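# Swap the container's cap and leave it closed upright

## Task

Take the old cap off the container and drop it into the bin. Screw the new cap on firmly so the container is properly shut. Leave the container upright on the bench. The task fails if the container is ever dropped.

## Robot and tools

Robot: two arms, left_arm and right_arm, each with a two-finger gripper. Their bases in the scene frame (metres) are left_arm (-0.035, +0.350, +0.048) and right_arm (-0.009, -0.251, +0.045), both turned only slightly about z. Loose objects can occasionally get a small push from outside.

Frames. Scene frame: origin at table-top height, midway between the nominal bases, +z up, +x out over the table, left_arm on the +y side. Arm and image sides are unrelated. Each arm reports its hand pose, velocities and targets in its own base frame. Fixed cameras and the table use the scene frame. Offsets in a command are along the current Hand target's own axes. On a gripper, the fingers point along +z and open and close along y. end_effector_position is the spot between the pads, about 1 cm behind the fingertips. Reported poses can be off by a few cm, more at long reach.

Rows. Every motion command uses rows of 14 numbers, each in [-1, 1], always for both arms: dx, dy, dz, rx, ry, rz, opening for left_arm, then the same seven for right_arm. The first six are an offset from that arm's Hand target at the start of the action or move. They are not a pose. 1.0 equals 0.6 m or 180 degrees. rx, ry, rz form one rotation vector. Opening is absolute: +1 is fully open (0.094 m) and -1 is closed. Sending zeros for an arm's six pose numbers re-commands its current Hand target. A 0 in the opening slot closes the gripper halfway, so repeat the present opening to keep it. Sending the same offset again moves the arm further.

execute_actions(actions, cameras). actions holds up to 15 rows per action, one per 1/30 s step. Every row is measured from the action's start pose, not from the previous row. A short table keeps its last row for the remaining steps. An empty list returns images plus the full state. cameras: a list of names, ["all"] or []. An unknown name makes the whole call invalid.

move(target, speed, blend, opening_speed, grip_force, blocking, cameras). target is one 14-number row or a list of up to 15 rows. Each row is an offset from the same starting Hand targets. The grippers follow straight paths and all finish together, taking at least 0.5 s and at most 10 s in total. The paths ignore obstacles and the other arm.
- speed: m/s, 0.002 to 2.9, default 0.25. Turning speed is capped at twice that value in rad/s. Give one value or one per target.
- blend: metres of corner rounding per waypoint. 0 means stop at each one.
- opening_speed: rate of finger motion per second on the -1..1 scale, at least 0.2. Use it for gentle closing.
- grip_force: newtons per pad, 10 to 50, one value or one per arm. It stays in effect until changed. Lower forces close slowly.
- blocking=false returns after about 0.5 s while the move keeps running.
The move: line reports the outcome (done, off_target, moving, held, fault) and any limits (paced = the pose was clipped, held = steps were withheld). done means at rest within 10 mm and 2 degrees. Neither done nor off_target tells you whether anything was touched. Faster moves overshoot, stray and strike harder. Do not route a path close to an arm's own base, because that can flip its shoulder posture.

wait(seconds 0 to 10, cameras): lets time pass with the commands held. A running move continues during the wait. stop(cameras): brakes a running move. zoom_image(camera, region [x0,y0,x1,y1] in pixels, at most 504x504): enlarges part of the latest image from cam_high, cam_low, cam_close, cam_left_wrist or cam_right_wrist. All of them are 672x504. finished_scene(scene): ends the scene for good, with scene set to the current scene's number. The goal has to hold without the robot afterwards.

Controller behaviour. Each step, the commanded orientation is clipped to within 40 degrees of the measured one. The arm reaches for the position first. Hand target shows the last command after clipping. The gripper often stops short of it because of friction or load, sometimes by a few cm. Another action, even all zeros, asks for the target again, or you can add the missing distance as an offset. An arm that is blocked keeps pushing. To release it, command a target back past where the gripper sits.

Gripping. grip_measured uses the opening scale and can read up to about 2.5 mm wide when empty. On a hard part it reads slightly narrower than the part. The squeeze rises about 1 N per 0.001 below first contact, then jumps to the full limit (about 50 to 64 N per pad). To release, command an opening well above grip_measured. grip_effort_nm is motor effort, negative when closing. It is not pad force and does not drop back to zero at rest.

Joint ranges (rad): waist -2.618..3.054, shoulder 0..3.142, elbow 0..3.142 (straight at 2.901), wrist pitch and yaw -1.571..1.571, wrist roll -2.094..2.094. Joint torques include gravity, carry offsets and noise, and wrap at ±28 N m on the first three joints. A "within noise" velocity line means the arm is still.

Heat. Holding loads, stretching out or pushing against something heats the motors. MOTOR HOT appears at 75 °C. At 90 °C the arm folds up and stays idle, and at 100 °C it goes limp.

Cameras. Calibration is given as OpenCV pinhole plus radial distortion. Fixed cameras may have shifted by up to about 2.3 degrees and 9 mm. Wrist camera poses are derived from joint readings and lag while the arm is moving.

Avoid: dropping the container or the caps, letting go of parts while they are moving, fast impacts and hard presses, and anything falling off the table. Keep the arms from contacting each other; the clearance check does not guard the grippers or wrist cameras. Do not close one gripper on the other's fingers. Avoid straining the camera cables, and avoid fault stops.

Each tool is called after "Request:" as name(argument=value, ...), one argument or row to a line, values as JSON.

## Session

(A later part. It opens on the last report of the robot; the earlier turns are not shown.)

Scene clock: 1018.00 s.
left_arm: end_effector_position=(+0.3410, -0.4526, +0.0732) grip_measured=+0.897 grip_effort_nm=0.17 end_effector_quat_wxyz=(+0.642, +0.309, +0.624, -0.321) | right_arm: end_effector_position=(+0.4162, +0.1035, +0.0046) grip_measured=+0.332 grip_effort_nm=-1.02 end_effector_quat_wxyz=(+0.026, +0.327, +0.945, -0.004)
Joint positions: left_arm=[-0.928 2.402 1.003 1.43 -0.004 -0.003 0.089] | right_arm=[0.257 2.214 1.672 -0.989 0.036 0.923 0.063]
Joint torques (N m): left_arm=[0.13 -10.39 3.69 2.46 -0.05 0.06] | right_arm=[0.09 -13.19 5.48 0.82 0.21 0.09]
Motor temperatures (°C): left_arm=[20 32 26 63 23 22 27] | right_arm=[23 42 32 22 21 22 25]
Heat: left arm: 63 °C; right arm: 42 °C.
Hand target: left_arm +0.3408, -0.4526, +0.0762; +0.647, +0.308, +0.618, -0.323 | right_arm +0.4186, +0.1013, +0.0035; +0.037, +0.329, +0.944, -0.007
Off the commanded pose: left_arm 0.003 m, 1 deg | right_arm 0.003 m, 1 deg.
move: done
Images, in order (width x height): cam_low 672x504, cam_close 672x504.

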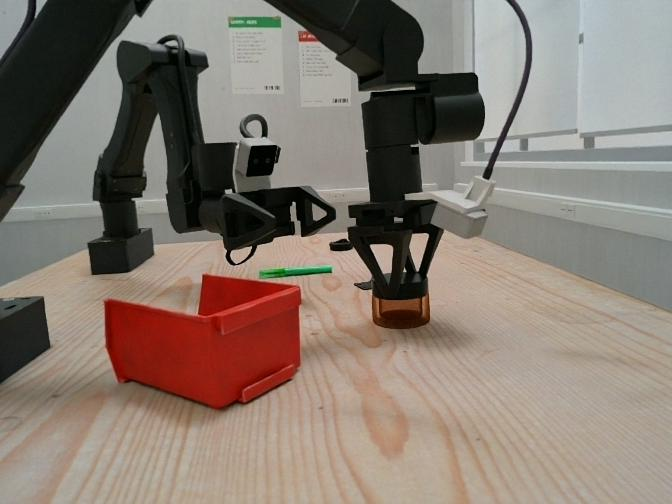

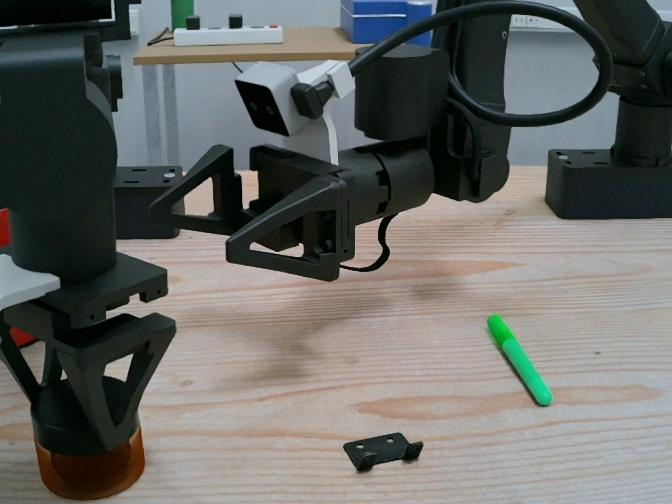

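Request:
move(
  target=[0,0,0,0,0,0,0.9,0,0,0,0,0,0,0.45],
  speed=0.02,
  opening_speed=0.2,
  cameras=["cam_low","cam_close","cam_right_wrist"],
)

Request:
zoom_image(
  camera="cam_low",
  region=[350, 240, 450, 340],
)

Request:
zoom_image(
  camera="cam_close",
  region=[0, 360, 160, 504],
)

Scene clock: 1020.27 s.
left_arm: end_effector_position=(+0.3410, -0.4526, +0.0732) grip_measured=+0.897 grip_effort_nm=0.17 end_effector_quat_wxyz=(+0.642, +0.309, +0.624, -0.321) | right_arm: end_effector_position=(+0.4174, +0.1037, +0.0047) grip_measured=+0.448 grip_effort_nm=0.12 end_effector_quat_wxyz=(+0.028, +0.327, +0.945, -0.003)
Joint positions: left_arm=[-0.928 2.402 1.003 1.43 -0.004 -0.003 0.089] | right_arm=[0.257 2.214 1.672 -0.985 0.037 0.923 0.068]
Joint torques (N m): left_arm=[-0.02 -10.37 3.82 2.46 -0.03 -0.02] | right_arm=[0.09 -13.22 5.46 0.77 0.21 0.09]
Motor temperatures (°C): left_arm=[20 32 26 63 23 22 27] | right_arm=[23 42 31 22 21 22 25]
Heat: left arm: 63 °C; right arm: 42 °C.
Hand target: left_arm +0.3408, -0.4526, +0.0762; +0.647, +0.308, +0.618, -0.323 | right_arm +0.4186, +0.1013, +0.0035; +0.037, +0.329, +0.944, -0.007
Off the commanded pose: left_arm 0.003 m, 1 deg | right_arm 0.003 m, 1 deg.
move: done
camera_calibration:
cam_right_wrist: T_world_to_cam=[[-0.632841, -0.774268, 0.00470598, 0.345145], [-0.731017, 0.599471, 0.325958, 0.279627], [-0.2552, 0.20284, -0.945372, 0.180181], [0, 0, 0, 1]] pos_world=[0.468816, 0.0630585, 0.0775674]
Images, in order (width x height): cam_low 672x504, cam_close 672x504, cam_right_wrist 672x504.

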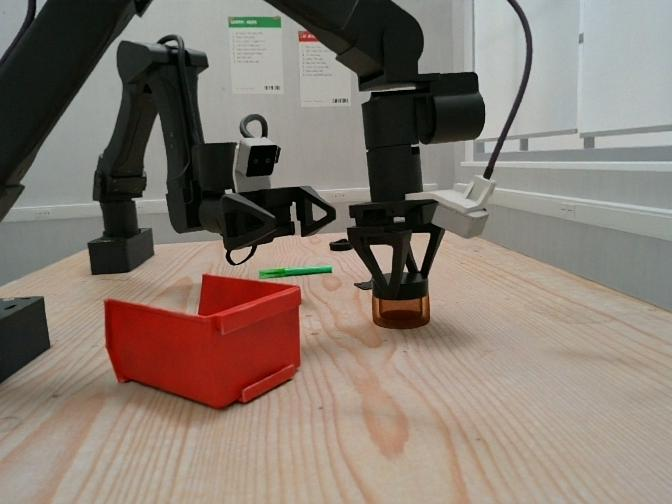

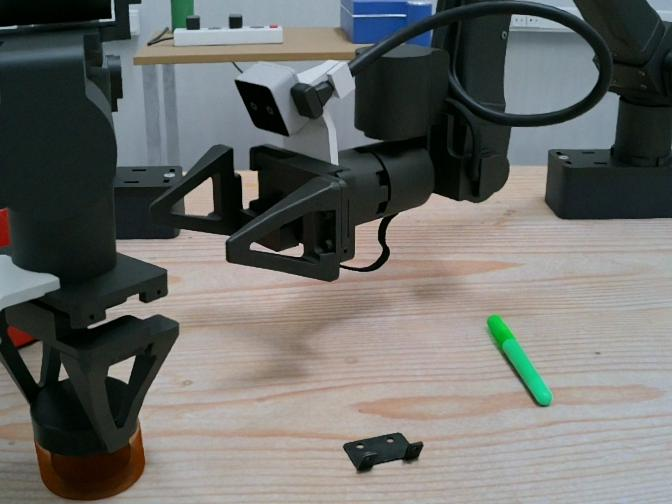

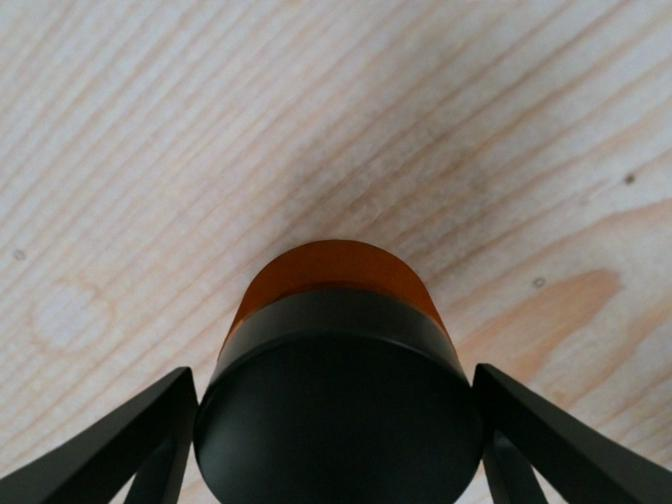

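Scaled by 5.040 from the camera's 672x504 image, which has a finer 960x720 frame.

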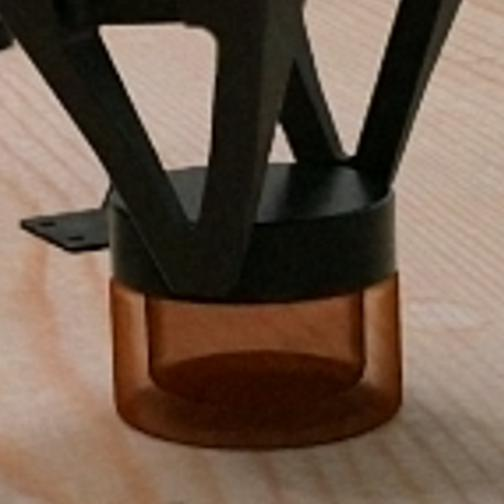

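Scaled by 3.150 from the camera's 672x504 image, which has a finer 960x720 frame.

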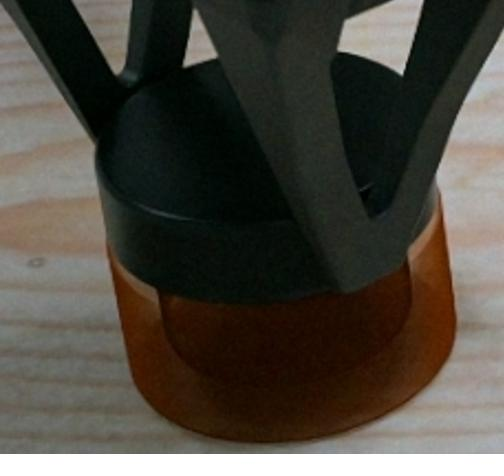

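Request:
move(
  target=[0,0,0,0,0,0,0.9,0,0,0,0,0,0,0.9],
  speed=0.02,
  opening_speed=0.4,
)

Request:
move(
  target=[0,0,0,0,0,0,0.9,-0.0149,0.0022,-0.1997,0,0,0,0.9],
  speed=0.08,
  cameras=["all"],
)

Request:
zoom_image(
  camera="cam_low",
  region=[350, 240, 450, 340],
)

Request:
zoom_image(
  camera="cam_close",
  region=[0, 360, 160, 504],
)

Scene clock: 1022.87 s.
left_arm: end_effector_position=(+0.3410, -0.4526, +0.0732) grip_measured=+0.897 grip_effort_nm=0.17 end_effector_quat_wxyz=(+0.642, +0.309, +0.624, -0.321) | right_arm: end_effector_position=(+0.4174, +0.1038, +0.0047) grip_measured=+0.898 grip_effort_nm=0.12 end_effector_quat_wxyz=(+0.029, +0.327, +0.945, -0.003)
Joint positions: left_arm=[-0.928 2.402 1.003 1.43 -0.004 -0.003 0.089] | right_arm=[0.257 2.214 1.672 -0.984 0.037 0.923 0.089]
Joint torques (N m): left_arm=[-0.14 -10.44 3.62 2.5 -0.09 0.03] | right_arm=[0.08 -13.19 5.45 0.78 0.21 0.09]
Motor temperatures (°C): left_arm=[20 32 26 63 23 22 26] | right_arm=[23 42 31 22 21 22 25]
Heat: left arm: 63 °C; right arm: 42 °C.
Hand target: left_arm +0.3408, -0.4526, +0.0762; +0.647, +0.308, +0.618, -0.323 | right_arm +0.4186, +0.1013, +0.0035; +0.037, +0.329, +0.944, -0.007
Off the commanded pose: left_arm 0.003 m, 1 deg | right_arm 0.003 m, 1 deg.
move: done

Scene clock: 1025.13 s.
left_arm: end_effector_position=(+0.3410, -0.4526, +0.0732) grip_measured=+0.897 grip_effort_nm=0.17 end_effector_quat_wxyz=(+0.642, +0.309, +0.624, -0.321) | right_arm: end_effector_position=(+0.4128, +0.1025, +0.0977) grip_measured=+0.898 grip_effort_nm=0.12 end_effector_quat_wxyz=(+0.007, +0.327, +0.945, -0.017)
Joint positions: left_arm=[-0.928 2.402 1.003 1.43 -0.004 -0.003 0.089] | right_arm=[0.257 2.201 2.025 -1.402 0.037 0.923 0.089]
Joint torques (N m): left_arm=[0.13 -10.26 3.6 2.49 -0.04 0.06] | right_arm=[0.13 -16.57 10.04 0.37 0.21 0.1]
Motor temperatures (°C): left_arm=[20 32 26 62 23 22 26] | right_arm=[23 42 32 22 21 22 25]
Heat: left arm: 62 °C; right arm: 42 °C.
Hand target: left_arm +0.3408, -0.4526, +0.0762; +0.647, +0.308, +0.618, -0.323 | right_arm +0.4186, +0.1013, +0.1236; +0.037, +0.329, +0.944, -0.007
Off the commanded pose: left_arm 0.003 m, 1 deg | right_arm 0.027 m, 4 deg.
move: off_target (right_arm)
camera_calibration:
cam_left_wrist: T_world_to_cam=[[-0.794227, -0.60753, -0.0104886, 0.0000312494], [-0.235116, 0.323194, -0.916661, 0.332153], [0.560289, -0.725571, -0.399529, -0.402189], [0, 0, 0, 1]] pos_world=[0.303461, -0.399147, 0.143786]
cam_right_wrist: T_world_to_cam=[[-0.631615, -0.773905, 0.0461991, 0.336292], [-0.714233, 0.604022, 0.353594, 0.236713], [-0.301553, 0.190338, -0.934257, 0.28657], [0, 0, 0, 1]] pos_world=[0.467891, 0.0627328, 0.168494]

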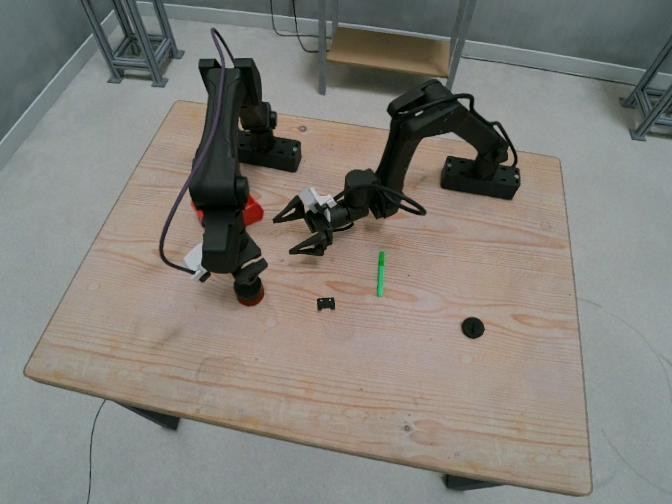

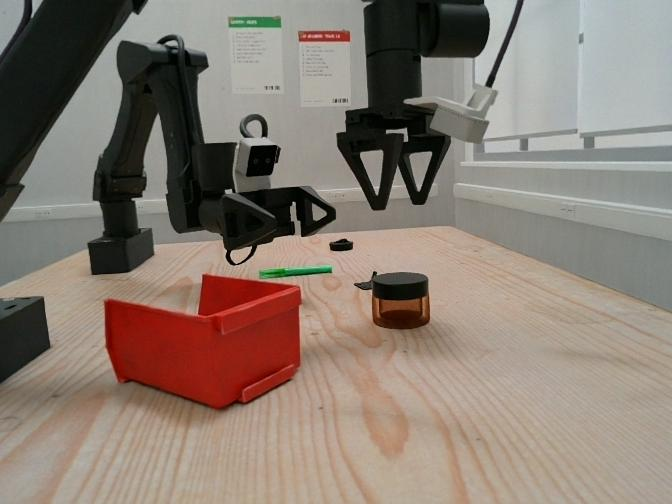

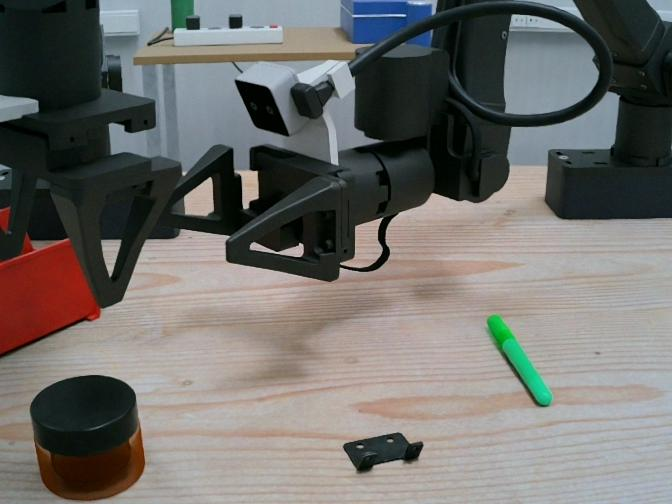

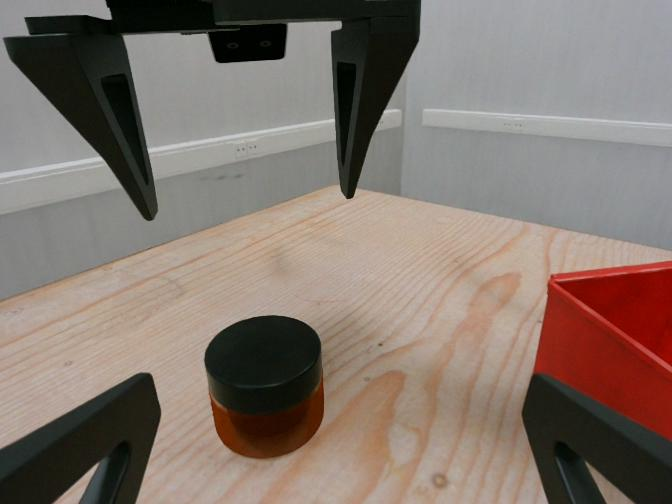

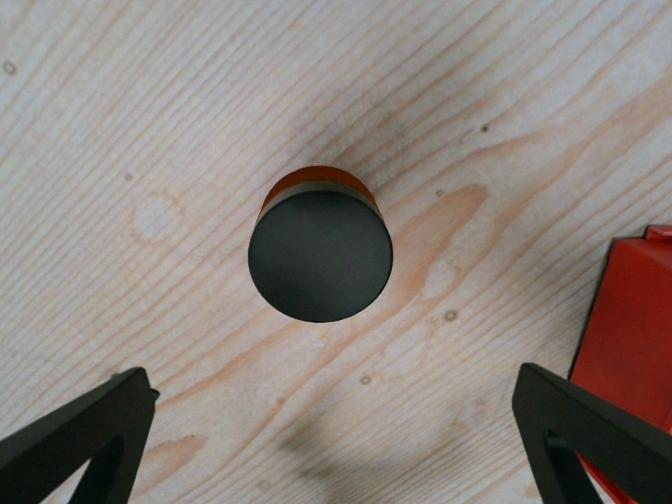

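Scaled by 5.040 from the camera's 672x504 image, which has a finer 960x720 frame.

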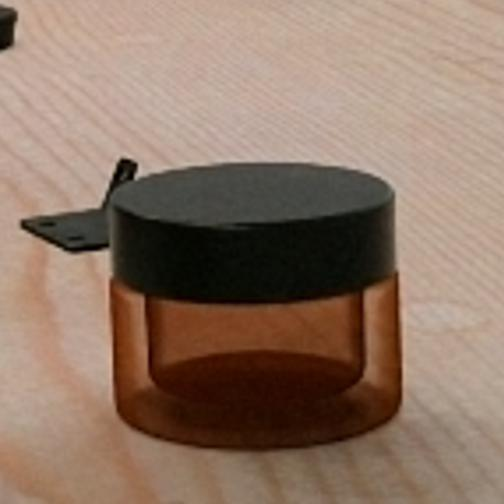

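Scaled by 3.150 from the camera's 672x504 image, which has a finer 960x720 frame.

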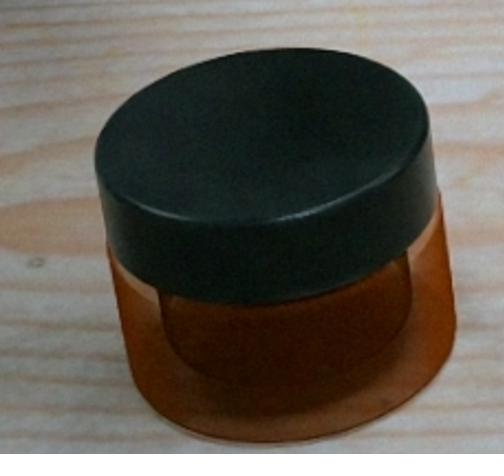

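Request:
finished_scene(
  scene=1,
)

The scene is finished: the task was done.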